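# Rest the wooden block centred over the well

## Task

Four desks, each carrying one arm, surround a square opening (the well) with nothing beneath it but the floor; its centre is at scene x = 0, y = 0 and its edges are parallel to x and y. No wooden stick is long enough to span the well alone. Leave the wooden block resting so that its centre sits above the well's centre (x = 0, y = 0). The block and sticks are allowed to overhang the well, and any number of arms may be used.

## Robot and tools

Setup: four identical i2rt Big YAM arms named arm1, arm2, arm3 and arm4, one on each desk around the well. Each has six revolute joints, a two-finger gripper and a wrist camera (arm1_cam_wrist ... arm4_cam_wrist). A fixed room camera, cam_high, looks down from about z = 2.0 m. Desk tops are at z = 0.720. Arm feet (base_link, scene frame, metres): arm1 at (+0.220, +0.559, 0.745), arm2 at (-0.516, +0.508, 0.810), arm3 at (-0.222, -0.552, 0.727), arm4 at (+0.523, -0.499, 0.742). Arms 1 and 2 sit on the +y side with their foot +x turned toward -y; arms 3 and 4 sit on the -y side facing +y. Reach is roughly 1.0 m from the joint1 axis.

Frames: one shared scene frame, origin on the floor, +z up, well centre at x = 0, y = 0. A hand pose is [x, y, z, qw, qx, qy, qz]: position in metres plus a unit quaternion (w first) in the scene frame. The hand point lies between the finger pads, about 1 cm behind the tips; fingers point along the hand's +z and open/close along its y. Printed positions get less accurate at long reach, and hands often settle a centimetre or more from the requested pose.

Tool move: optional keys arm1..arm4 and cameras. Each arm key holds that arm's own object; an arm omitted gets nothing new but may still be driving toward an earlier target. Inside an arm object:
- joints: absolute joint targets by name. joint1_rad -2.879..2.879 (base yaw, + is counter-clockwise from above, 0 points along the foot's +x); joint2_rad 0..3.141 (shoulder, 0 = upper arm back and level, + raises it forward); joint3_rad 0..3.019 (elbow, 0 = folded); joint4_rad -1.692..1.57 (wrist pitch, + tips fingers up); joint5_rad -1.57..1.57 (sideways wrist swing, + to the arm's right); joint6_rad -2.094..2.094 (roll, + clockwise viewed from behind the hand); gripper_m 0..0.093 metres, the absolute fingertip gap. All radians are absolute positions, not increments.
- target: one absolute hand pose (7 numbers as above) that the hand travels to in a straight line starting from its current hand_target. When target is given, joints may only contain gripper_m.
- speed: top path speed in m/s, 0.002..0.5, default 0.25; only allowed with target. Rotation is capped at twice that value in rad/s.
All motions in a call start together; every hand path in one call finishes together, paced by the slowest. Paths last 0.5 to 10 s and stop short if longer; a whole action lasts at most 15 s. Paths ignore obstacles and other arms, and the hand can lag, drift, or overshoot the speed, especially near full extension. Joints move at different rates, so joint moves can sweep wide arcs. Unknown keys make a call invalid; out-of-range values get it refused, and a refusal (or a stop) cancels the later move, wait and finished_scene calls in the same reply. A move with no arm keys just reports state and images.

Other tools: wait {seconds 0..10, cameras} lets time pass with no new command. zoom_image {camera, region [x0, y0, x1, y1]} enlarges part of the newest image of that camera, pixels from the top-left, region at most 504 x 504. finished_scene {scene: current scene number} ends the scene for good; the block must stay in place without help.

Reading results: each arm shows joint_positions, Joint velocities (rad/s, gripper m/s; "within noise" means still), joint torques (arm joints only, own weight included, numbers 3 and 4 wrap at ±28 N m), hand and hand_target poses, joint_status and hand_status. The line "move" lists arms sent motion with "done" or their worst status. off_target: stopped away from the goal and maybe still pushing. time_out: the joint now holds a nearby target and keeps pushing; send its reported position to relax it. not_followed / "joint command not followed" / "pose unreachable": a safety check withheld the command, and the arm may keep trying it. on_its_own lists uncommanded activity ("held at" is a target, not a reading). Arms in "as last shown" were not commanded and show old values. The "pictures" line gives the image order; images can trail the state slightly. Gripper: a hard object held at full force reads up to 0.005 m under its width (sometimes 0.002 over); closed on nothing reads 0.000..0.003. Targeting about 0.005 m below the first-contact reading grips at full force (roughly 50-64 N per pad). Open well above the reading to release.

Cameras: calibration intrinsics/extrinsics are provided per camera (OpenCV style, T_world_to_cam maps scene to camera frame); cam_high is most reliable near its image centre; wrist camera poses derive from joint readings and are less exact.

Cautions: never let two robots press hard together, including one gripper closing on another arm's fingers; the collision check can be late and ignores fingers, housings and wrist cameras. Arms do not stop on contact and keep pushing, so avoid hard shoves into desks or objects. Don't knock anything out of the work area, drop the block from height, release parts while moving, or slam. Long holding, full stretch or pushing against the unreachable heats motors; a MOTOR HOT line warns at 85 °C and at 100 °C the arm goes limp for 30-60 s (keys then read limit_stop_at_motor_heat; resend targets). Occasional external nudges may move loose objects. Smooth, low-effort motion is preferred.

Each tool is called after "Request:" as name(argument=value, ...), one argument or row to a line, values as JSON.

## Session

Request:
move(
)

Scene clock: 0.00 s.
Joint torques (N m): no reading
Heat: arm1: hottest joint3_rad 24 °C; arm2: hottest joint1_rad 25 °C; arm3: hottest joint1_rad 27 °C; arm4: hottest joint3_rad 25 °C.
Joint velocities: within noise
arm1.joint_positions: joint1_rad=-0.286 joint2_rad=+0.588 joint3_rad=+1.321 joint4_rad=-1.348 joint5_rad=+0.082 joint6_rad=-0.479 gripper_m=+0.09396
arm1.joint_status: not commanded
arm1.hand: x=+0.1314 y=+0.3441 z=+1.2536 quat_wxyz=(-0.150, -0.584, -0.669, +0.434) (m; scene frame)
arm1.hand_target: x=+0.1319 y=+0.3462 z=+1.2644 quat_wxyz=(-0.155, -0.581, -0.664, +0.444) (m; scene frame)
arm1.hand_status: not commanded
arm2.joint_positions: joint1_rad=+0.272 joint2_rad=+0.618 joint3_rad=+1.395 joint4_rad=-1.193 joint5_rad=-0.118 joint6_rad=-0.488 gripper_m=+0.09396
arm2.joint_status: not commanded
arm2.hand: x=-0.4406 y=+0.2626 z=+1.3810 quat_wxyz=(-0.368, -0.322, -0.776, +0.399) (m; scene frame)
arm2.hand_target: x=-0.4413 y=+0.2656 z=+1.3903 quat_wxyz=(-0.372, -0.319, -0.771, +0.406) (m; scene frame)
arm2.hand_status: not commanded
arm3.joint_positions: joint1_rad=+0.137 joint2_rad=+0.553 joint3_rad=+1.385 joint4_rad=-1.349 joint5_rad=+0.247 joint6_rad=+0.314 gripper_m=+0.09396
arm3.joint_status: not commanded
arm3.hand: x=-0.2177 y=-0.3452 z=+1.2767 quat_wxyz=(-0.347, +0.519, -0.685, -0.375) (m; scene frame)
arm3.hand_target: x=-0.2172 y=-0.3480 z=+1.2880 quat_wxyz=(-0.352, +0.514, -0.681, -0.386) (m; scene frame)
arm3.hand_status: not commanded
arm4.joint_positions: joint1_rad=+0.175 joint2_rad=+0.589 joint3_rad=+1.407 joint4_rad=-1.365 joint5_rad=-0.170 joint6_rad=+0.012 gripper_m=+0.09396
arm4.joint_status: not commanded
arm4.hand: x=+0.4639 y=-0.2876 z=+1.2896 quat_wxyz=(-0.255, +0.684, -0.538, -0.422) (m; scene frame)
arm4.hand_target: x=+0.4643 y=-0.2902 z=+1.2985 quat_wxyz=(-0.261, +0.681, -0.534, -0.428) (m; scene frame)
arm4.hand_status: not commanded
pictures: arm1_cam_wrist, arm2_cam_wrist, arm3_cam_wrist, arm4_cam_wrist, cam_high

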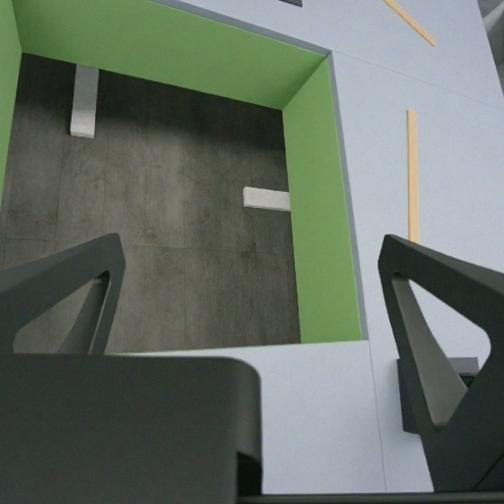

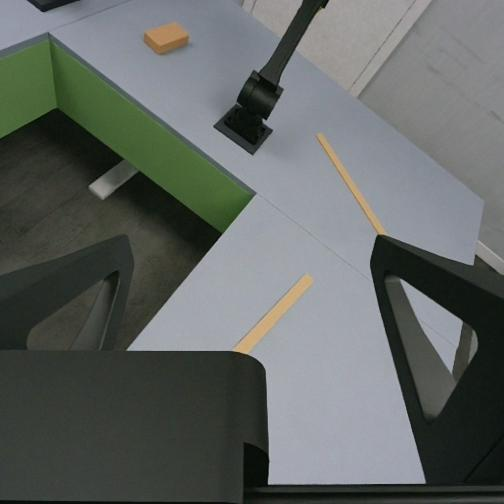

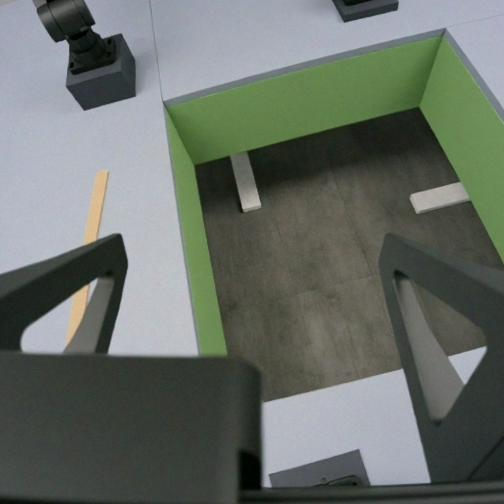

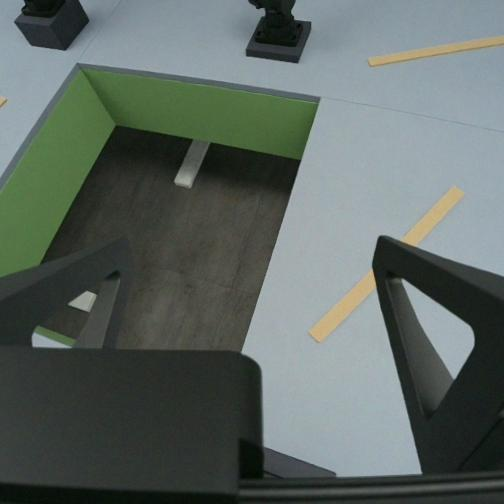

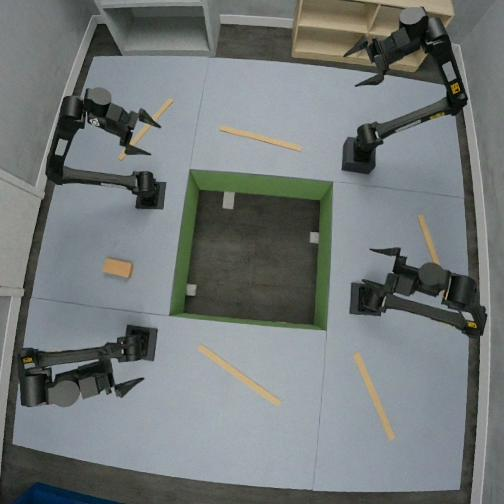

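Request:
zoom_image(
  camera="cam_high",
  region=[90, 80, 270, 260],
)

Request:
zoom_image(
  camera="cam_high",
  region=[170, 160, 350, 340],
)

Request:
zoom_image(
  camera="cam_high",
  region=[180, 280, 360, 460],
)

Request:
zoom_image(
  camera="cam_high",
  region=[320, 190, 500, 450],
)

Request:
zoom_image(
  camera="cam_high",
  region=[0, 230, 180, 410],
)

Scaled by 2.800 from the camera's 504x504 image, which has a finer 720x720 frame.

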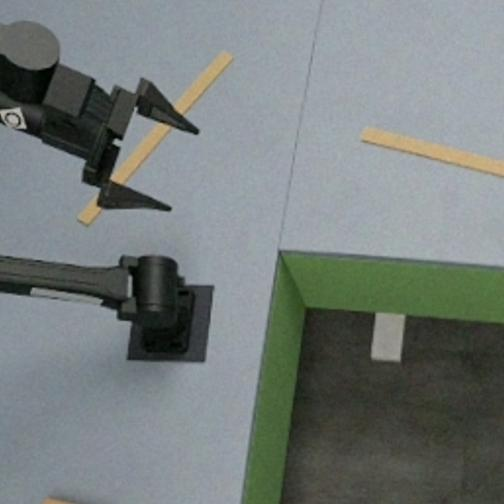

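Scaled by 2.800 from the camera's 504x504 image, which has a finer 720x720 frame.

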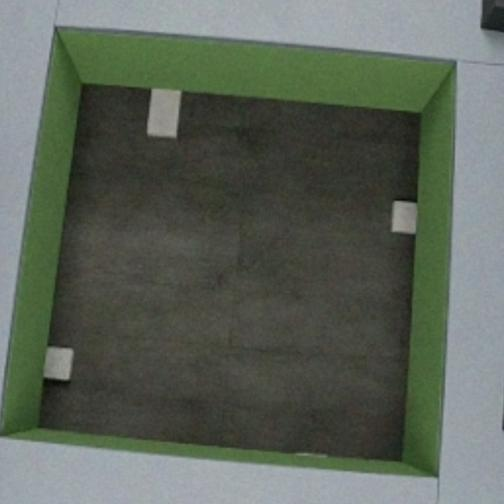

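Scaled by 2.800 from the camera's 504x504 image, which has a finer 720x720 frame.

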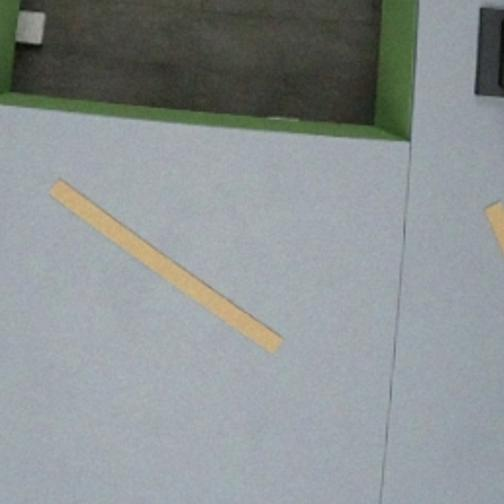

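Scaled by 1.938 from the camera's 504x504 image, which has a finer 720x720 frame.

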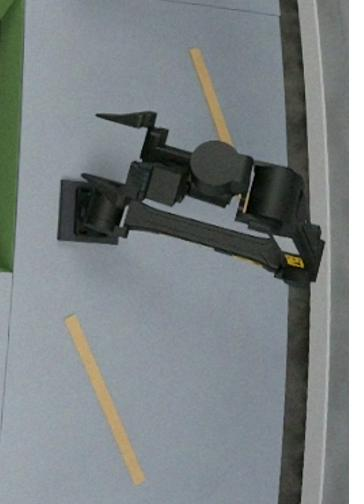

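Scaled by 2.800 from the camera's 504x504 image, which has a finer 720x720 frame.

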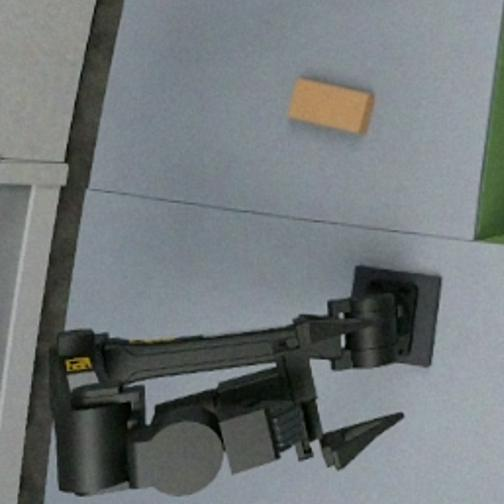

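Request:
zoom_image(
  camera="arm4_cam_wrist",
  region=[300, 180, 480, 360],
)

Request:
zoom_image(
  camera="arm2_cam_wrist",
  region=[120, 0, 400, 280],
)

Request:
zoom_image(
  camera="arm1_cam_wrist",
  region=[300, 0, 504, 204],
)

Scaled by 2.800 from the camera's 504x504 image, which has a finer 720x720 frame.

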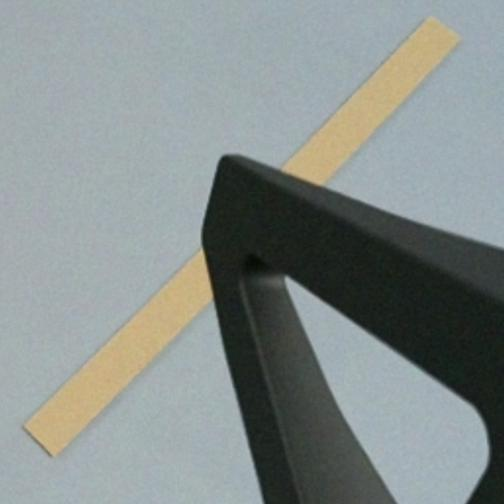

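Scaled by 1.800 from the camera's 504x504 image, which has a finer 720x720 frame.

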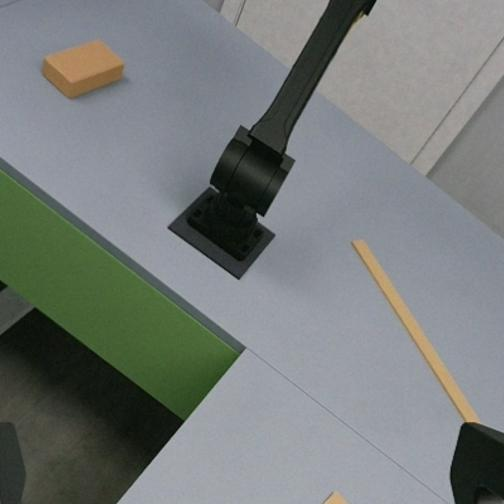

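Scaled by 2.471 from the camera's 504x504 image, which has a finer 720x720 frame.

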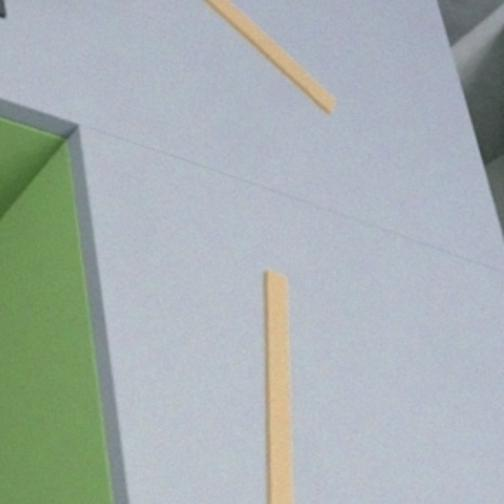

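Request:
move(
  arm1={"joints":{"joint1_rad":1.65,"joint5_rad":0,"joint6_rad":0}},
  arm3={"joints":{"joint1_rad":1.75,"joint5_rad":0,"joint6_rad":0}},
  arm2={"target":[-0.5865,0.011,0.86,0,0.781,0.6246,0]},
  arm4={"target":[0.602,-0.037,0.86,0,-0.492,0.871,0]},
)

Scene clock: 10.50 s.
Joint torques (N m): arm1=[0.38 1.2 8.72 2.1 -0.04 0.02] | arm2=[-1.2 -16.79 11.99 0.23 0.1 0.16] | arm3=[0.91 1.49 9.13 1.5 -0.03 -0.02] | arm4=[-0.62 -10.17 9.03 -0.06 0.09 0.23]
Heat: arm1: hottest joint3_rad 25 °C; arm2: hottest joint1_rad 25 °C; arm3: hottest joint1_rad 27 °C; arm4: hottest joint3_rad 26 °C.
move: arm1 done; arm2 off_target; arm3 done; arm4 off_target
Joint velocities: within noise
arm1.joint_positions: joint1_rad=+1.641 joint2_rad=+0.588 joint3_rad=+1.321 joint4_rad=-1.348 joint5_rad=+0.001 joint6_rad=-0.011 gripper_m=+0.09398
arm1.joint_status: all done
arm1.hand: x=+0.4430 y=+0.5739 z=+1.2571 quat_wxyz=(-0.466, +0.032, -0.884, -0.010) (m; scene frame)
arm1.hand_target: x=+0.4406 y=+0.5761 z=+1.2679 quat_wxyz=(-0.477, +0.032, -0.878, -0.015) (m; scene frame)
arm1.hand_status: not commanded
arm2.joint_positions: joint1_rad=-0.082 joint2_rad=+1.750 joint3_rad=+1.232 joint4_rad=-1.044 joint5_rad=-0.005 joint6_rad=+0.069 gripper_m=+0.09395
arm2.joint_status: not commanded
arm2.hand: x=-0.5803 y=+0.0220 z=+0.8595 quat_wxyz=(+0.000, -0.775, -0.632, -0.001) (m; scene frame)
arm2.hand_target: x=-0.5865 y=+0.0114 z=+0.8600 quat_wxyz=(+0.000, -0.781, -0.625, +0.000) (m; scene frame)
arm2.hand_status: off_target (0.013 m and 1.2 deg from the pose sent, 0.597 m and 85.3 deg at the start)
arm3.joint_positions: joint1_rad=+1.743 joint2_rad=+0.553 joint3_rad=+1.385 joint4_rad=-1.349 joint5_rad=+0.001 joint6_rad=+0.013 gripper_m=+0.09398
arm3.joint_status: all done
arm3.hand: x=-0.4256 y=-0.5978 z=+1.2735 quat_wxyz=(+0.057, +0.860, +0.090, -0.499) (m; scene frame)
arm3.hand_target: x=-0.4226 y=-0.5988 z=+1.2850 quat_wxyz=(+0.058, +0.852, +0.098, -0.511) (m; scene frame)
arm3.hand_status: not commanded
arm4.joint_positions: joint1_rad=-0.141 joint2_rad=+1.610 joint3_rad=+1.219 joint4_rad=-1.194 joint5_rad=+0.002 joint6_rad=+0.365 gripper_m=+0.09396
arm4.joint_status: not commanded
arm4.hand: x=+0.5963 y=-0.0497 z=+0.8519 quat_wxyz=(+0.007, +0.500, -0.866, +0.007) (m; scene frame)
arm4.hand_target: x=+0.6020 y=-0.0374 z=+0.8600 quat_wxyz=(+0.000, +0.492, -0.871, +0.000) (m; scene frame)
arm4.hand_status: off_target (0.016 m and 1.6 deg from the pose sent, 0.516 m and 72.8 deg at the start)
pictures: arm1_cam_wrist, arm2_cam_wrist, arm3_cam_wrist, arm4_cam_wrist, cam_high
camera_calibration:
arm1_cam_wrist: T_world_to_cam=[[0.0775502, -0.996909, 0.0125712, 0.522662], [-0.935906, -0.0771388, -0.3437, 0.894215], [0.343607, 0.0148885, -0.938995, 1.14769], [0, 0, 0, 1]] pos_world=[0.402014, 0.572938, 1.37845]
arm2_cam_wrist: T_world_to_cam=[[-0.979721, 0.200206, -0.00807288, -0.564758], [0.159606, 0.804132, 0.572624, -0.41199], [0.121134, 0.559723, -0.819778, 0.882857], [0, 0, 0, 1]] pos_world=[-0.594493, -0.0497929, 0.955103]
arm3_cam_wrist: T_world_to_cam=[[-0.219601, 0.975584, -0.00346546, 0.494892], [0.886845, 0.198143, -0.417426, 1.0314], [-0.406548, -0.0947405, -0.908704, 1.04979], [0, 0, 0, 1]] pos_world=[-0.379222, -0.587715, 1.3862]
arm4_cam_wrist: T_world_to_cam=[[0.86783, -0.496803, -0.00763253, -0.533807], [-0.398019, -0.704302, 0.587826, -0.292336], [-0.29741, -0.507095, -0.808951, 0.970506], [0, 0, 0, 1]] pos_world=[0.635537, 0.0210489, 0.95286]

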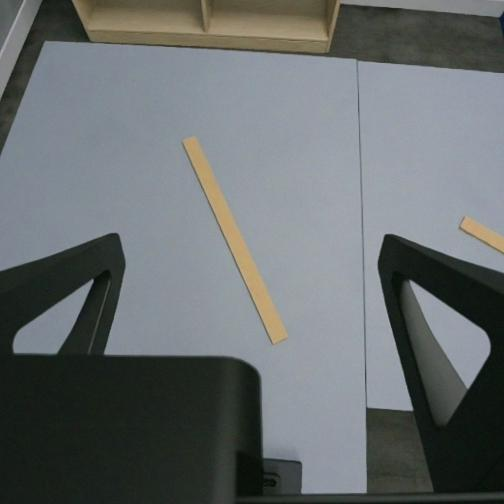

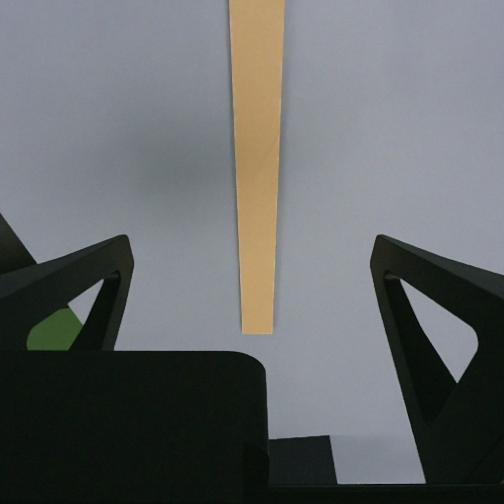

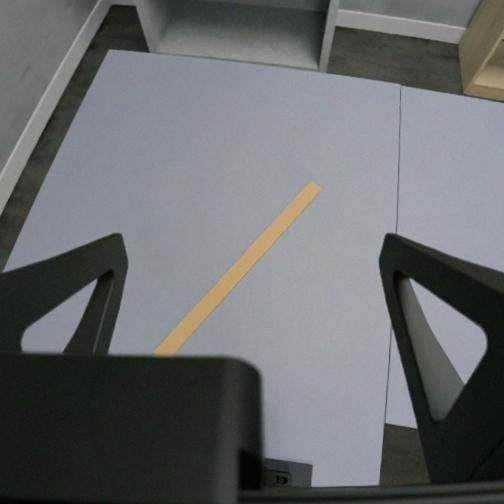

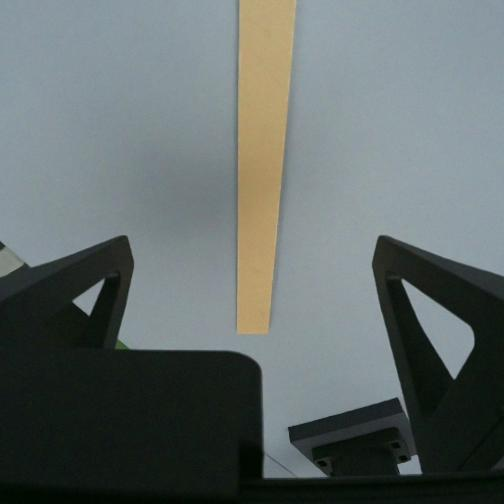

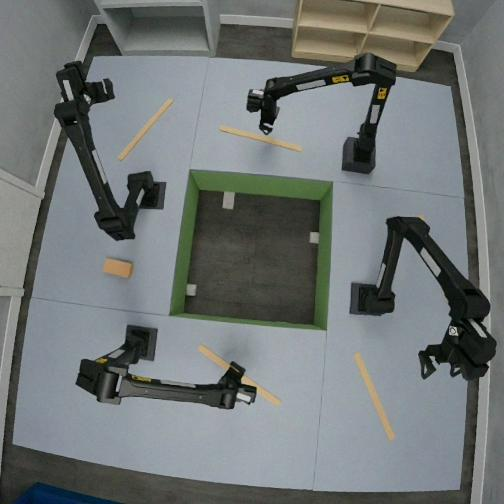

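Request:
move(
  arm1={"target":[0.665,0.62,0.86,0,-0.230,0.973,0]},
  arm3={"target":[-0.598,-0.666,0.86,0,0.965,-0.262,0]},
  arm2={"target":[-0.5805,0.011,0.745,0,0.781,0.6246,0],"speed":0.08},
  arm4={"target":[0.602,-0.037,0.75,0,-0.492,0.871,0],"speed":0.08},
)

Scene clock: 14.37 s.
Joint torques (N m): arm1=[0.26 -12.22 10.8 0.49 0.02 -0.23] | arm2=[-0.09 -16.91 7.12 1.13 0.1 0.19] | arm3=[-0.32 -9 11.21 0.25 0 0.2] | arm4=[-0.62 -10.46 5.42 0.7 0.08 0.19]
Heat: arm1: hottest joint3_rad 26 °C; arm2: hottest joint1_rad 25 °C; arm3: hottest joint1_rad 27 °C; arm4: hottest joint3_rad 26 °C.
move: arm1 off_target; arm2 off_target; arm3 off_target; arm4 done
Joint velocities: within noise
arm1.joint_positions: joint1_rad=+1.706 joint2_rad=+1.591 joint3_rad=+1.152 joint4_rad=-1.181 joint5_rad=-0.006 joint6_rad=-0.319 gripper_m=+0.09398
arm1.joint_status: not commanded
arm1.hand: x=+0.6460 y=+0.6141 z=+0.8484 quat_wxyz=(+0.017, +0.220, -0.975, -0.002) (m; scene frame)
arm1.hand_target: x=+0.6643 y=+0.6200 z=+0.8603 quat_wxyz=(+0.000, +0.230, -0.973, +0.000) (m; scene frame)
arm1.hand_status: off_target (0.023 m and 2.3 deg from the pose sent, 0.457 m and 59.6 deg at the start)
arm2.joint_positions: joint1_rad=-0.082 joint2_rad=+1.922 joint3_rad=+1.182 joint4_rad=-0.796 joint5_rad=-0.005 joint6_rad=+0.082 gripper_m=+0.09395
arm2.joint_status: not commanded
arm2.hand: x=-0.5826 y=+0.0067 z=+0.7627 quat_wxyz=(-0.009, -0.779, -0.627, +0.008) (m; scene frame)
arm2.hand_target: x=-0.5805 y=+0.0117 z=+0.7454 quat_wxyz=(+0.000, -0.781, -0.625, +0.000) (m; scene frame)
arm2.hand_status: off_target (0.018 m and 1.5 deg from the pose sent, 0.115 m and 1.2 deg at the start)
arm3.joint_positions: joint1_rad=+1.825 joint2_rad=+1.421 joint3_rad=+1.023 joint4_rad=-1.223 joint5_rad=+0.000 joint6_rad=+0.811 gripper_m=+0.09398
arm3.joint_status: not commanded
arm3.hand: x=-0.5779 y=-0.6624 z=+0.8459 quat_wxyz=(-0.014, +0.967, -0.252, +0.021) (m; scene frame)
arm3.hand_target: x=-0.5972 y=-0.6658 z=+0.8604 quat_wxyz=(+0.000, +0.965, -0.262, +0.000) (m; scene frame)
arm3.hand_status: off_target (0.025 m and 3.1 deg from the pose sent, 0.453 m and 72.5 deg at the start)
arm4.joint_positions: joint1_rad=-0.142 joint2_rad=+1.746 joint3_rad=+1.121 joint4_rad=-0.932 joint5_rad=+0.002 joint6_rad=+0.365 gripper_m=+0.09396
arm4.joint_status: not commanded
arm4.hand: x=+0.5981 y=-0.0368 z=+0.7589 quat_wxyz=(-0.001, +0.500, -0.866, -0.004) (m; scene frame)
arm4.hand_target: x=+0.6020 y=-0.0372 z=+0.7501 quat_wxyz=(+0.000, +0.492, -0.871, +0.000) (m; scene frame)
arm4.hand_status: done (0.010 m and 1.2 deg from the pose sent, 0.103 m and 1.6 deg at the start)
pictures: arm1_cam_wrist, arm2_cam_wrist, arm3_cam_wrist, arm4_cam_wrist, cam_high
camera_calibration:
arm1_cam_wrist: T_world_to_cam=[[0.434949, -0.900198, -0.0215173, 0.290798], [-0.710643, -0.357841, 0.605753, 0.168125], [-0.552997, -0.24818, -0.795362, 1.31244], [0, 0, 0, 1]] pos_world=[0.718768, 0.647658, 0.948276]
arm2_cam_wrist: T_world_to_cam=[[-0.977086, 0.2126, -0.0102158, -0.561625], [0.171889, 0.81647, 0.551209, -0.32053], [0.125528, 0.536822, -0.834305, 0.826176], [0, 0, 0, 1]] pos_world=[-0.597368, -0.0624049, 0.860224]
arm3_cam_wrist: T_world_to_cam=[[0.479266, 0.877039, 0.0332559, 0.830426], [0.685229, -0.397588, 0.610234, -0.379712], [0.548421, -0.269676, -0.791523, 0.930161], [0, 0, 0, 1]] pos_world=[-0.647926, -0.628443, 0.940341]
arm4_cam_wrist: T_world_to_cam=[[0.867641, -0.496903, -0.0169066, -0.522645], [-0.401038, -0.719542, 0.566946, -0.210765], [-0.293882, -0.485126, -0.823581, 0.91221], [0, 0, 0, 1]] pos_world=[0.637026, 0.0311792, 0.861935]

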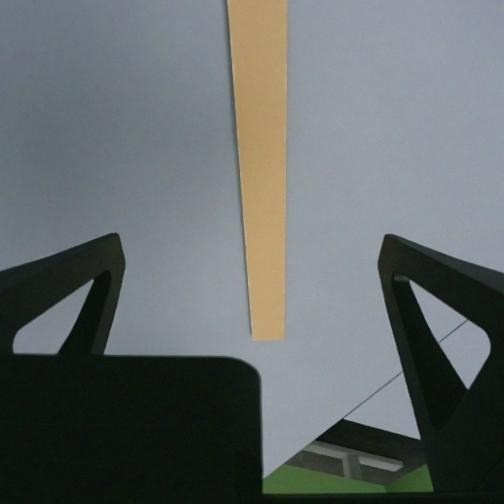

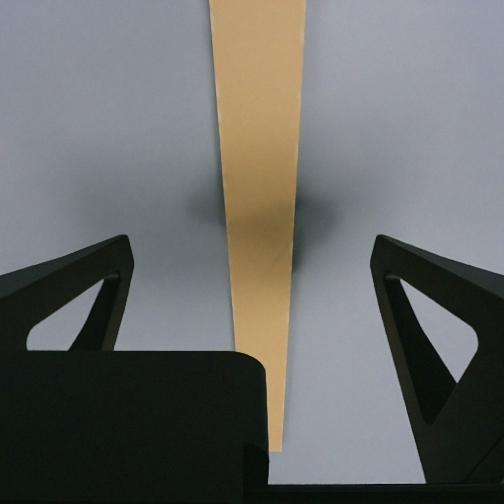

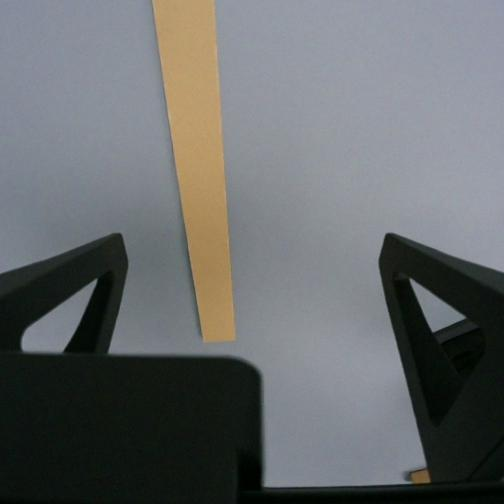

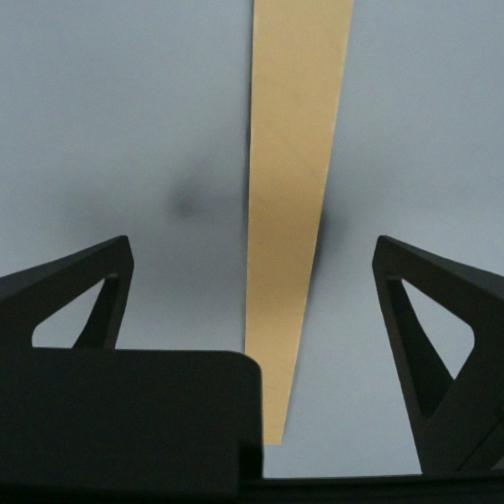

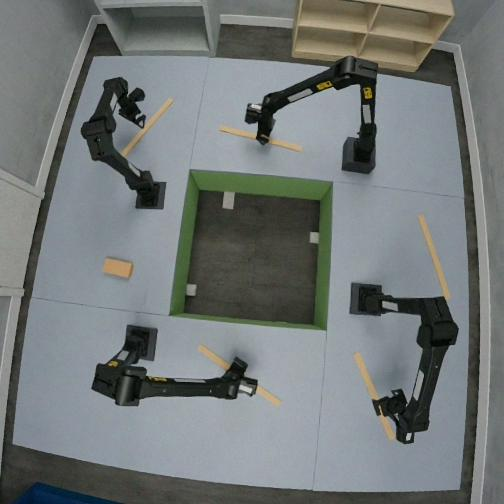

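Request:
zoom_image(
  camera="arm2_cam_wrist",
  region=[100, 130, 400, 430],
)

Request:
zoom_image(
  camera="cam_high",
  region=[190, 320, 310, 440],
)

Scaled by 1.680 from the camera's 504x504 image, which has a finer 720x720 frame.

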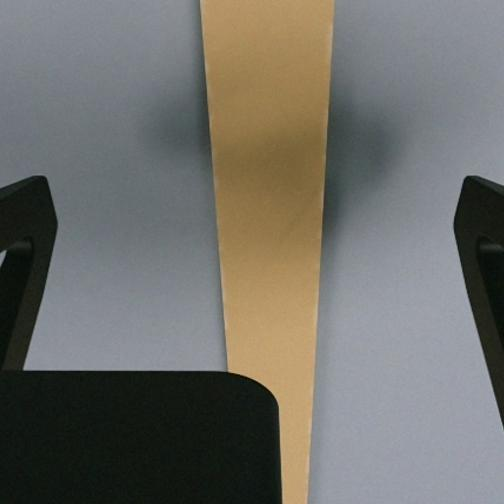

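Scaled by 4.200 from the camera's 504x504 image, which has a finer 720x720 frame.

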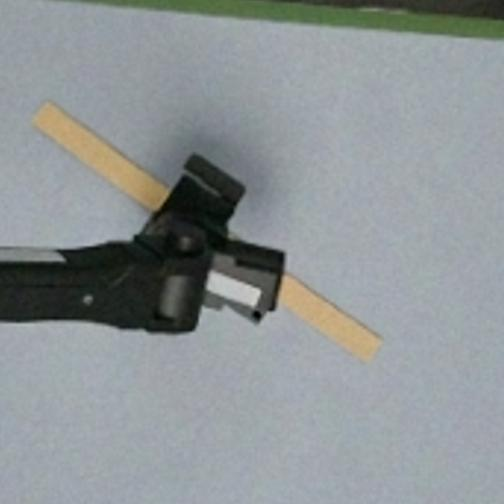

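Request:
move(
  arm1={"target":[0.682,0.628,0.76,0,-0.230,0.973,0],"speed":0.1},
  arm3={"target":[-0.602,-0.647,0.76,0,0.965,-0.262,0],"speed":0.1},
  arm2={"target":[-0.5775,0.014,0.728,0,0.781,0.6246,0],"speed":0.05},
  arm4={"target":[0.612,-0.041,0.733,0,-0.492,0.871,0],"speed":0.05},
)

Scene clock: 17.10 s.
Joint torques (N m): arm1=[0.32 -13.74 6.42 0.98 0.01 -0.09] | arm2=[0.32 -16.91 6.67 1.03 0.1 0.23] | arm3=[-0.32 -8.94 6.83 0.42 0.01 -0.01] | arm4=[-0.62 -10.34 5.18 0.68 0.08 -0.06]
Heat: arm1: hottest joint3_rad 26 °C; arm2: hottest joint1_rad 25 °C; arm3: hottest joint1_rad 27 °C; arm4: hottest joint3_rad 27 °C.
move: arm1 done; arm2 off_target; arm3 done; arm4 off_target
Joint velocities: within noise
arm1.joint_positions: joint1_rad=+1.717 joint2_rad=+1.762 joint3_rad=+1.136 joint4_rad=-0.947 joint5_rad=-0.006 joint6_rad=-0.319 gripper_m=+0.09398
arm1.joint_status: not commanded
arm1.hand: x=+0.6840 y=+0.6242 z=+0.7684 quat_wxyz=(-0.005, +0.226, -0.974, +0.000) (m; scene frame)
arm1.hand_target: x=+0.6819 y=+0.6280 z=+0.7602 quat_wxyz=(+0.000, +0.230, -0.973, +0.000) (m; scene frame)
arm1.hand_status: done (0.009 m and 0.7 deg from the pose sent, 0.096 m and 2.3 deg at the start)
arm2.joint_positions: joint1_rad=-0.082 joint2_rad=+1.947 joint3_rad=+1.167 joint4_rad=-0.753 joint5_rad=-0.005 joint6_rad=+0.087 gripper_m=+0.09395
arm2.joint_status: not commanded
arm2.hand: x=-0.5824 y=+0.0086 z=+0.7468 quat_wxyz=(-0.010, -0.780, -0.625, +0.009) (m; scene frame)
arm2.hand_target: x=-0.5775 y=+0.0147 z=+0.7286 quat_wxyz=(+0.000, -0.781, -0.625, +0.000) (m; scene frame)
arm2.hand_status: off_target (0.020 m and 1.6 deg from the pose sent, 0.036 m and 1.5 deg at the start)
arm3.joint_positions: joint1_rad=+1.776 joint2_rad=+1.547 joint3_rad=+0.916 joint4_rad=-0.940 joint5_rad=+0.000 joint6_rad=+0.789 gripper_m=+0.09398
arm3.joint_status: not commanded
arm3.hand: x=-0.5989 y=-0.6490 z=+0.7637 quat_wxyz=(-0.001, +0.964, -0.265, +0.000) (m; scene frame)
arm3.hand_target: x=-0.6019 y=-0.6469 z=+0.7600 quat_wxyz=(+0.000, +0.965, -0.262, +0.000) (m; scene frame)
arm3.hand_status: done (0.005 m and 0.3 deg from the pose sent, 0.090 m and 3.2 deg at the start)
arm4.joint_positions: joint1_rad=-0.164 joint2_rad=+1.769 joint3_rad=+1.101 joint4_rad=-0.887 joint5_rad=+0.002 joint6_rad=+0.365 gripper_m=+0.09396
arm4.joint_status: not commanded
arm4.hand: x=+0.6082 y=-0.0399 z=+0.7428 quat_wxyz=(-0.002, +0.490, -0.872, -0.004) (m; scene frame)
arm4.hand_target: x=+0.6119 y=-0.0413 z=+0.7332 quat_wxyz=(+0.000, +0.492, -0.871, +0.000) (m; scene frame)
arm4.hand_status: off_target (0.011 m and 0.6 deg from the pose sent, 0.030 m and 1.2 deg at the start)
pictures: arm1_cam_wrist, arm2_cam_wrist, arm3_cam_wrist, arm4_cam_wrist, cam_high
camera_calibration:
arm1_cam_wrist: T_world_to_cam=[[0.446421, -0.894796, -0.00705089, 0.259198], [-0.732495, -0.369951, 0.571478, 0.296091], [-0.513964, -0.249955, -0.820587, 1.26615], [0, 0, 0, 1]] pos_world=[0.751932, 0.657949, 0.871608]
arm2_cam_wrist: T_world_to_cam=[[-0.975952, 0.217728, -0.0105675, -0.561148], [0.176325, 0.817012, 0.549001, -0.30902], [0.128167, 0.533935, -0.835755, 0.814466], [0, 0, 0, 1]] pos_world=[-0.597553, -0.0602207, 0.844416]
arm3_cam_wrist: T_world_to_cam=[[0.502841, 0.864377, -0.0021201, 0.864447], [0.702896, -0.407471, 0.583014, -0.284886], [0.50308, -0.294653, -0.812459, 0.852805], [0, 0, 0, 1]] pos_world=[-0.663463, -0.612009, 0.860795]
arm4_cam_wrist: T_world_to_cam=[[0.856191, -0.516364, -0.0174383, -0.526555], [-0.417449, -0.711278, 0.565526, -0.188458], [-0.304421, -0.476919, -0.824546, 0.907705], [0, 0, 0, 1]] pos_world=[0.648485, 0.0269621, 0.84584]

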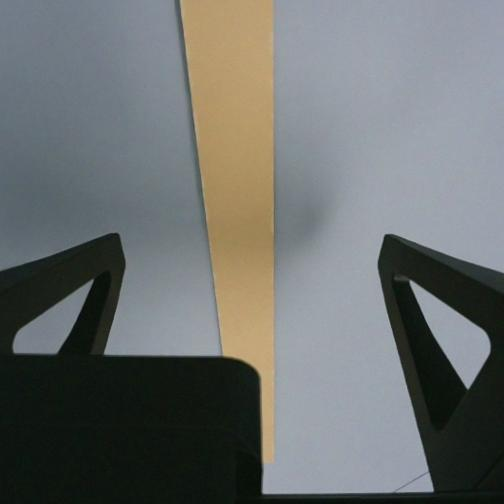

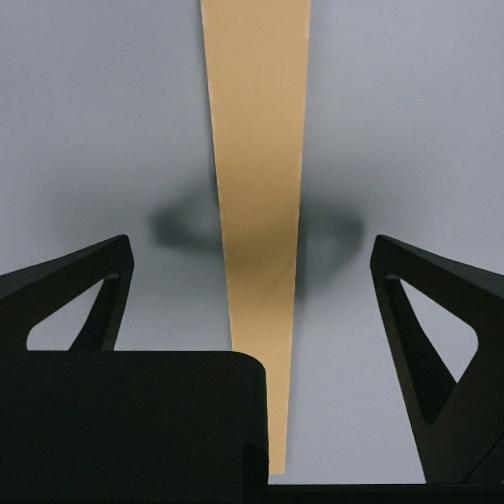

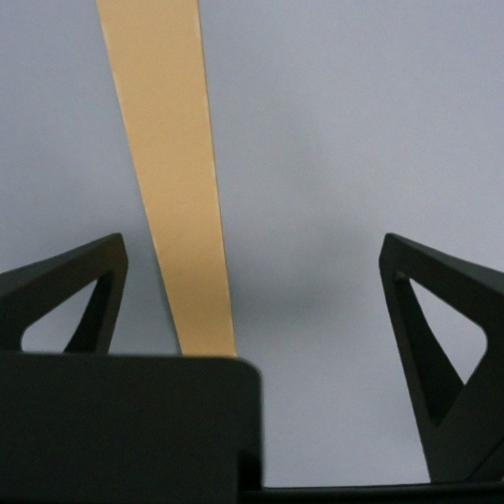

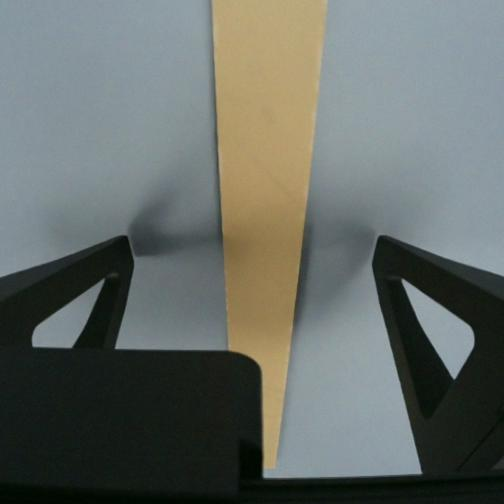

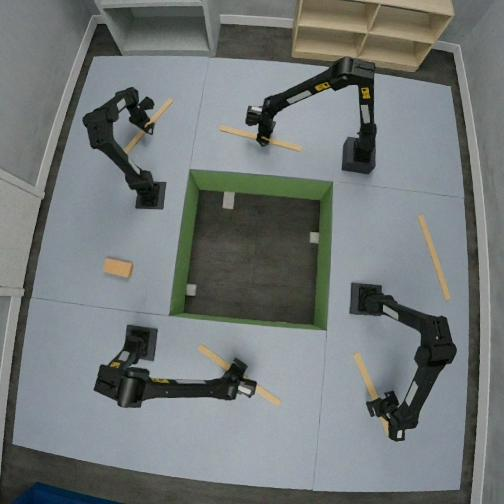

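Request:
move(
  arm1={"target":[0.68,0.632,0.728,0,-0.230,0.973,0],"speed":0.05},
  arm3={"target":[-0.6075,-0.676,0.73,0,0.965,-0.262,0],"speed":0.05},
  arm2={"target":[-0.5735,0.0165,0.715,0,0.781,0.6246,0],"speed":0.05},
  arm4={"target":[0.614,-0.041,0.725,0,-0.492,0.871,0],"speed":0.05},
)

Scene clock: 19.47 s.
Joint torques (N m): arm1=[0.26 -13.63 5.9 1.05 0.01 0] | arm2=[0.5 -16.03 6.19 1.26 0.05 0.13] | arm3=[1.2 -8 7.04 0.5 0.04 0.2] | arm4=[-0.62 -9.64 4.81 0.75 0.08 -0.04]
Heat: arm1: hottest joint3_rad 26 °C; arm2: hottest joint2_rad 26 °C; arm3: hottest joint1_rad 27 °C; arm4: hottest joint3_rad 27 °C.
move: arm1 off_target; arm2 off_target; arm3 off_target; arm4 off_target
Joint velocities: within noise
arm1.joint_positions: joint1_rad=+1.727 joint2_rad=+1.809 joint3_rad=+1.107 joint4_rad=-0.866 joint5_rad=-0.006 joint6_rad=-0.317 gripper_m=+0.09398
arm1.joint_status: not commanded
arm1.hand: x=+0.6845 y=+0.6284 z=+0.7391 quat_wxyz=(-0.009, +0.230, -0.973, +0.000) (m; scene frame)
arm1.hand_target: x=+0.6798 y=+0.6318 z=+0.7283 quat_wxyz=(+0.000, +0.230, -0.973, +0.000) (m; scene frame)
arm1.hand_status: off_target (0.012 m and 1.0 deg from the pose sent, 0.041 m and 0.7 deg at the start)
arm2.joint_positions: joint1_rad=-0.077 joint2_rad=+1.960 joint3_rad=+1.157 joint4_rad=-0.722 joint5_rad=-0.003 joint6_rad=+0.096 gripper_m=+0.09395
arm2.joint_status: not commanded
arm2.hand: x=-0.5803 y=+0.0085 z=+0.7380 quat_wxyz=(-0.012, -0.781, -0.624, +0.013) (m; scene frame)
arm2.hand_target: x=-0.5736 y=+0.0174 z=+0.7160 quat_wxyz=(+0.000, -0.781, -0.625, +0.000) (m; scene frame)
arm2.hand_status: off_target (0.025 m and 2.0 deg from the pose sent, 0.034 m and 1.6 deg at the start)
arm3.joint_positions: joint1_rad=+1.824 joint2_rad=+1.609 joint3_rad=+0.916 joint4_rad=-0.864 joint5_rad=-0.001 joint6_rad=+0.828 gripper_m=+0.09398
arm3.joint_status: not commanded
arm3.hand: x=-0.6056 y=-0.6705 z=+0.7405 quat_wxyz=(+0.003, +0.965, -0.260, -0.005) (m; scene frame)
arm3.hand_target: x=-0.6070 y=-0.6758 z=+0.7302 quat_wxyz=(+0.000, +0.965, -0.262, +0.000) (m; scene frame)
arm3.hand_status: off_target (0.012 m and 0.7 deg from the pose sent, 0.044 m and 0.3 deg at the start)
arm4.joint_positions: joint1_rad=-0.167 joint2_rad=+1.776 joint3_rad=+1.101 joint4_rad=-0.870 joint5_rad=+0.002 joint6_rad=+0.360 gripper_m=+0.09396
arm4.joint_status: not commanded
arm4.hand: x=+0.6100 y=-0.0368 z=+0.7398 quat_wxyz=(-0.005, +0.491, -0.871, -0.008) (m; scene frame)
arm4.hand_target: x=+0.6138 y=-0.0414 z=+0.7254 quat_wxyz=(+0.000, +0.492, -0.871, +0.000) (m; scene frame)
arm4.hand_status: off_target (0.016 m and 1.2 deg from the pose sent, 0.019 m and 0.6 deg at the start)
pictures: arm1_cam_wrist, arm2_cam_wrist, arm3_cam_wrist, arm4_cam_wrist, cam_high
camera_calibration:
arm1_cam_wrist: T_world_to_cam=[[0.452902, -0.891548, -0.00476977, 0.25449], [-0.733652, -0.375721, 0.566206, 0.323097], [-0.506592, -0.252936, -0.82425, 1.24287], [0, 0, 0, 1]] pos_world=[0.751411, 0.662651, 0.842712]
arm2_cam_wrist: T_world_to_cam=[[-0.975221, 0.221019, -0.00973004, -0.559325], [0.180524, 0.820422, 0.542512, -0.297392], [0.127888, 0.527312, -0.839992, 0.809884], [0, 0, 0, 1]] pos_world=[-0.595353, -0.0594531, 0.836192]
arm3_cam_wrist: T_world_to_cam=[[0.495406, 0.868569, -0.0126534, 0.892415], [0.713756, -0.398716, 0.575827, -0.257538], [0.495101, -0.2943, -0.817473, 0.830113], [0, 0, 0, 1]] pos_world=[-0.669278, -0.633508, 0.838185]
arm4_cam_wrist: T_world_to_cam=[[0.857409, -0.514204, -0.0210673, -0.524538], [-0.416974, -0.718112, 0.557179, -0.178129], [-0.301632, -0.468946, -0.830125, 0.910067], [0, 0, 0, 1]] pos_world=[0.649974, 0.0291356, 0.843669]

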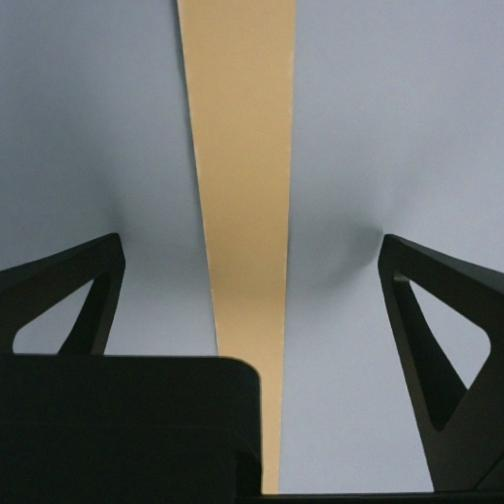

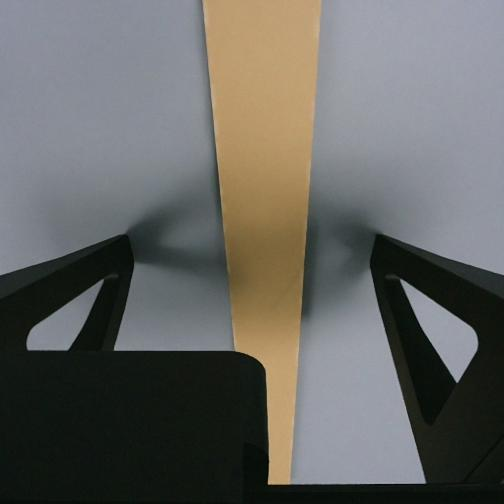

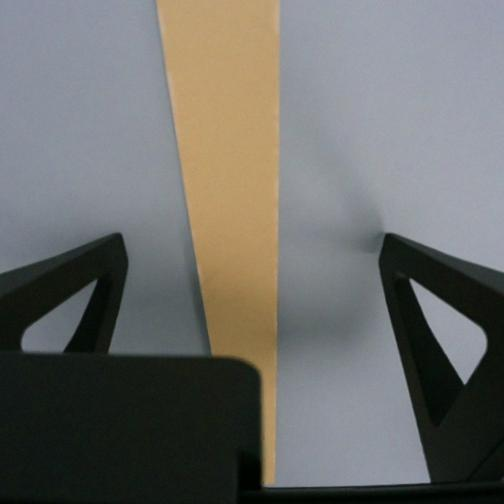

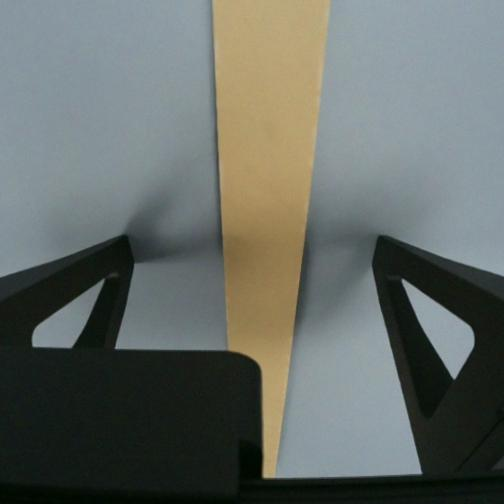

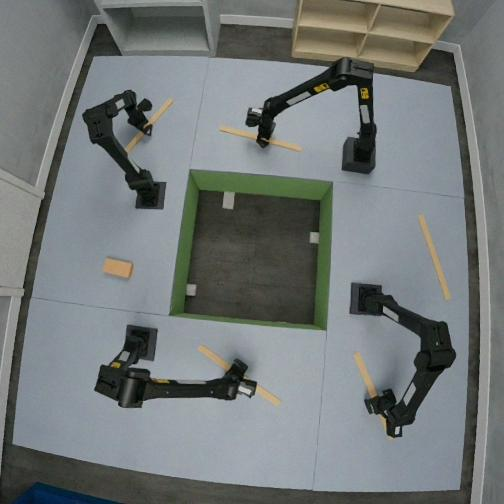

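Request:
move(
  arm1={"joints":{"gripper_m":0.018}},
  arm2={"joints":{"gripper_m":0.018}},
  arm3={"joints":{"gripper_m":0.018}},
  arm4={"joints":{"gripper_m":0.018}},
)

Scene clock: 24.10 s.
Joint torques (N m): arm1=[0.32 -13.68 5.89 0.98 0.01 0] | arm2=[0.32 -15.85 6.06 0.99 -0.01 0.16] | arm3=[0.62 -8.18 6.99 0.23 0.18 0.2] | arm4=[-0.91 -9.88 4.82 0.69 0.07 -0.05]
Heat: arm1: hottest joint3_rad 26 °C; arm2: hottest joint2_rad 26 °C; arm3: hottest joint1_rad 27 °C; arm4: hottest joint3_rad 27 °C.
move: arm1 off_target; arm2 off_target; arm3 off_target; arm4 off_target
Joint velocities: within noise
arm1.joint_positions: joint1_rad=+1.727 joint2_rad=+1.809 joint3_rad=+1.107 joint4_rad=-0.865 joint5_rad=-0.006 joint6_rad=-0.317 gripper_m=+0.02522
arm1.joint_status: gripper_m off_target (ended at +0.02526, target +0.01800)
arm1.hand: x=+0.6845 y=+0.6286 z=+0.7391 quat_wxyz=(-0.009, +0.230, -0.973, +0.000) (m; scene frame)
arm1.hand_target: x=+0.6798 y=+0.6319 z=+0.7283 quat_wxyz=(+0.000, +0.230, -0.973, +0.000) (m; scene frame)
arm1.hand_status: not commanded
arm2.joint_positions: joint1_rad=-0.077 joint2_rad=+1.960 joint3_rad=+1.157 joint4_rad=-0.720 joint5_rad=-0.002 joint6_rad=+0.096 gripper_m=+0.02798
arm2.joint_status: gripper_m off_target (ended at +0.02800, target +0.01800)
arm2.hand: x=-0.5805 y=+0.0080 z=+0.7379 quat_wxyz=(-0.013, -0.781, -0.624, +0.014) (m; scene frame)
arm2.hand_target: x=-0.5736 y=+0.0174 z=+0.7160 quat_wxyz=(+0.000, -0.781, -0.625, +0.000) (m; scene frame)
arm2.hand_status: not commanded
arm3.joint_positions: joint1_rad=+1.830 joint2_rad=+1.612 joint3_rad=+0.916 joint4_rad=-0.856 joint5_rad=-0.004 joint6_rad=+0.829 gripper_m=+0.02621
arm3.joint_status: gripper_m off_target (ended at +0.02624, target +0.01800)
arm3.hand: x=-0.6062 y=-0.6740 z=+0.7395 quat_wxyz=(+0.006, +0.966, -0.258, -0.007) (m; scene frame)
arm3.hand_target: x=-0.6071 y=-0.6757 z=+0.7302 quat_wxyz=(+0.000, +0.965, -0.262, +0.000) (m; scene frame)
arm3.hand_status: not commanded
arm4.joint_positions: joint1_rad=-0.167 joint2_rad=+1.776 joint3_rad=+1.101 joint4_rad=-0.867 joint5_rad=+0.002 joint6_rad=+0.360 gripper_m=+0.02697
arm4.joint_status: gripper_m off_target (ended at +0.02700, target +0.01800)
arm4.hand: x=+0.6103 y=-0.0363 z=+0.7395 quat_wxyz=(-0.006, +0.491, -0.871, -0.009) (m; scene frame)
arm4.hand_target: x=+0.6138 y=-0.0413 z=+0.7255 quat_wxyz=(+0.000, +0.492, -0.871, +0.000) (m; scene frame)
arm4.hand_status: not commanded
pictures: arm1_cam_wrist, arm2_cam_wrist, arm3_cam_wrist, arm4_cam_wrist, cam_high
camera_calibration:
arm1_cam_wrist: T_world_to_cam=[[0.452926, -0.891536, -0.00473057, 0.254609], [-0.73384, -0.375815, 0.5659, 0.323576], [-0.506298, -0.252839, -0.82446, 1.2429], [0, 0, 0, 1]] pos_world=[0.75141, 0.662851, 0.842813]
arm2_cam_wrist: T_world_to_cam=[[-0.975136, 0.221416, -0.00914329, -0.559871], [0.181414, 0.821298, 0.540887, -0.295159], [0.127271, 0.52578, -0.841046, 0.810488], [0, 0, 0, 1]] pos_world=[-0.595556, -0.0597604, 0.836186]
arm3_cam_wrist: T_world_to_cam=[[0.490656, 0.871154, -0.0186292, 0.899026], [0.71802, -0.39211, 0.575062, -0.250389], [0.493663, -0.295534, -0.817897, 0.827181], [0, 0, 0, 1]] pos_world=[-0.669677, -0.636911, 0.837287]
arm4_cam_wrist: T_world_to_cam=[[0.857413, -0.514172, -0.0216852, -0.524077], [-0.417189, -0.719124, 0.555711, -0.176205], [-0.301325, -0.467427, -0.831093, 0.910752], [0, 0, 0, 1]] pos_world=[0.650273, 0.0295307, 0.843474]

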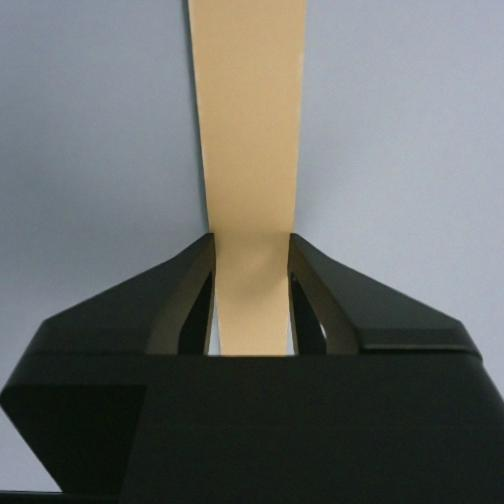

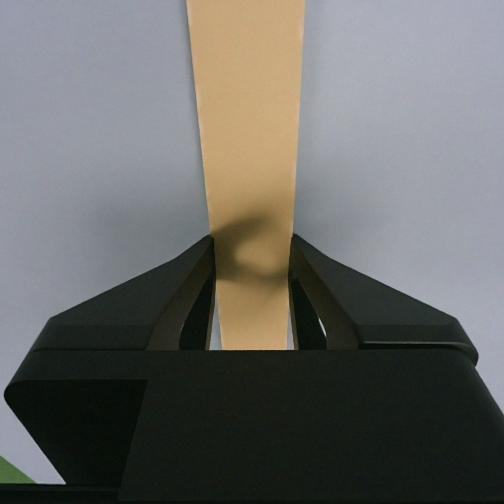

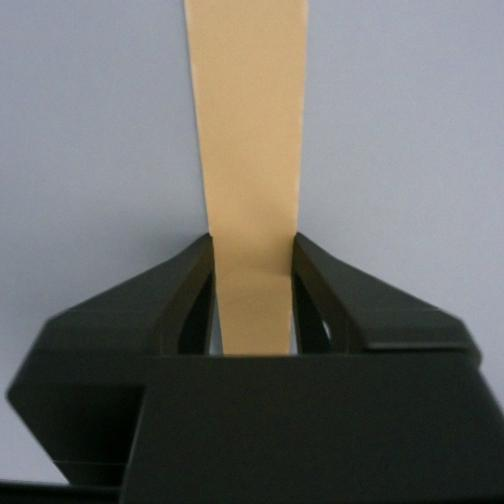

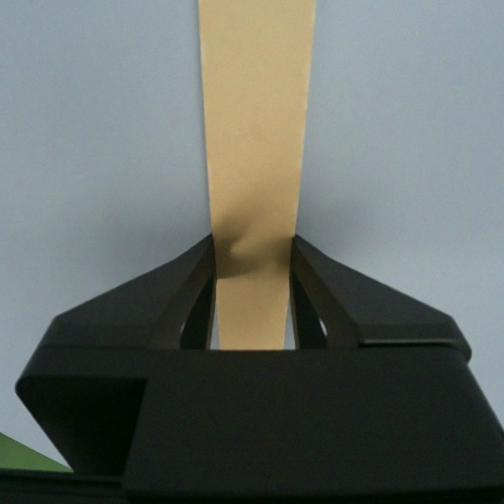

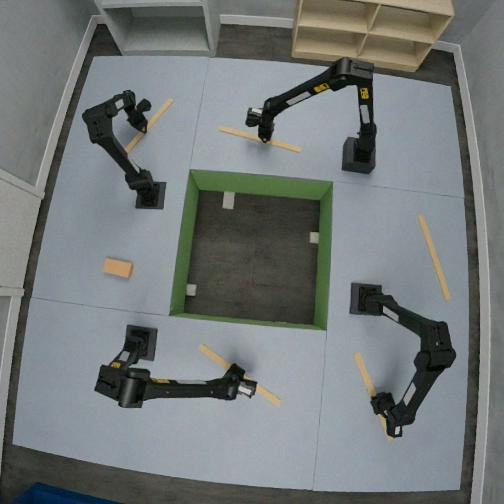

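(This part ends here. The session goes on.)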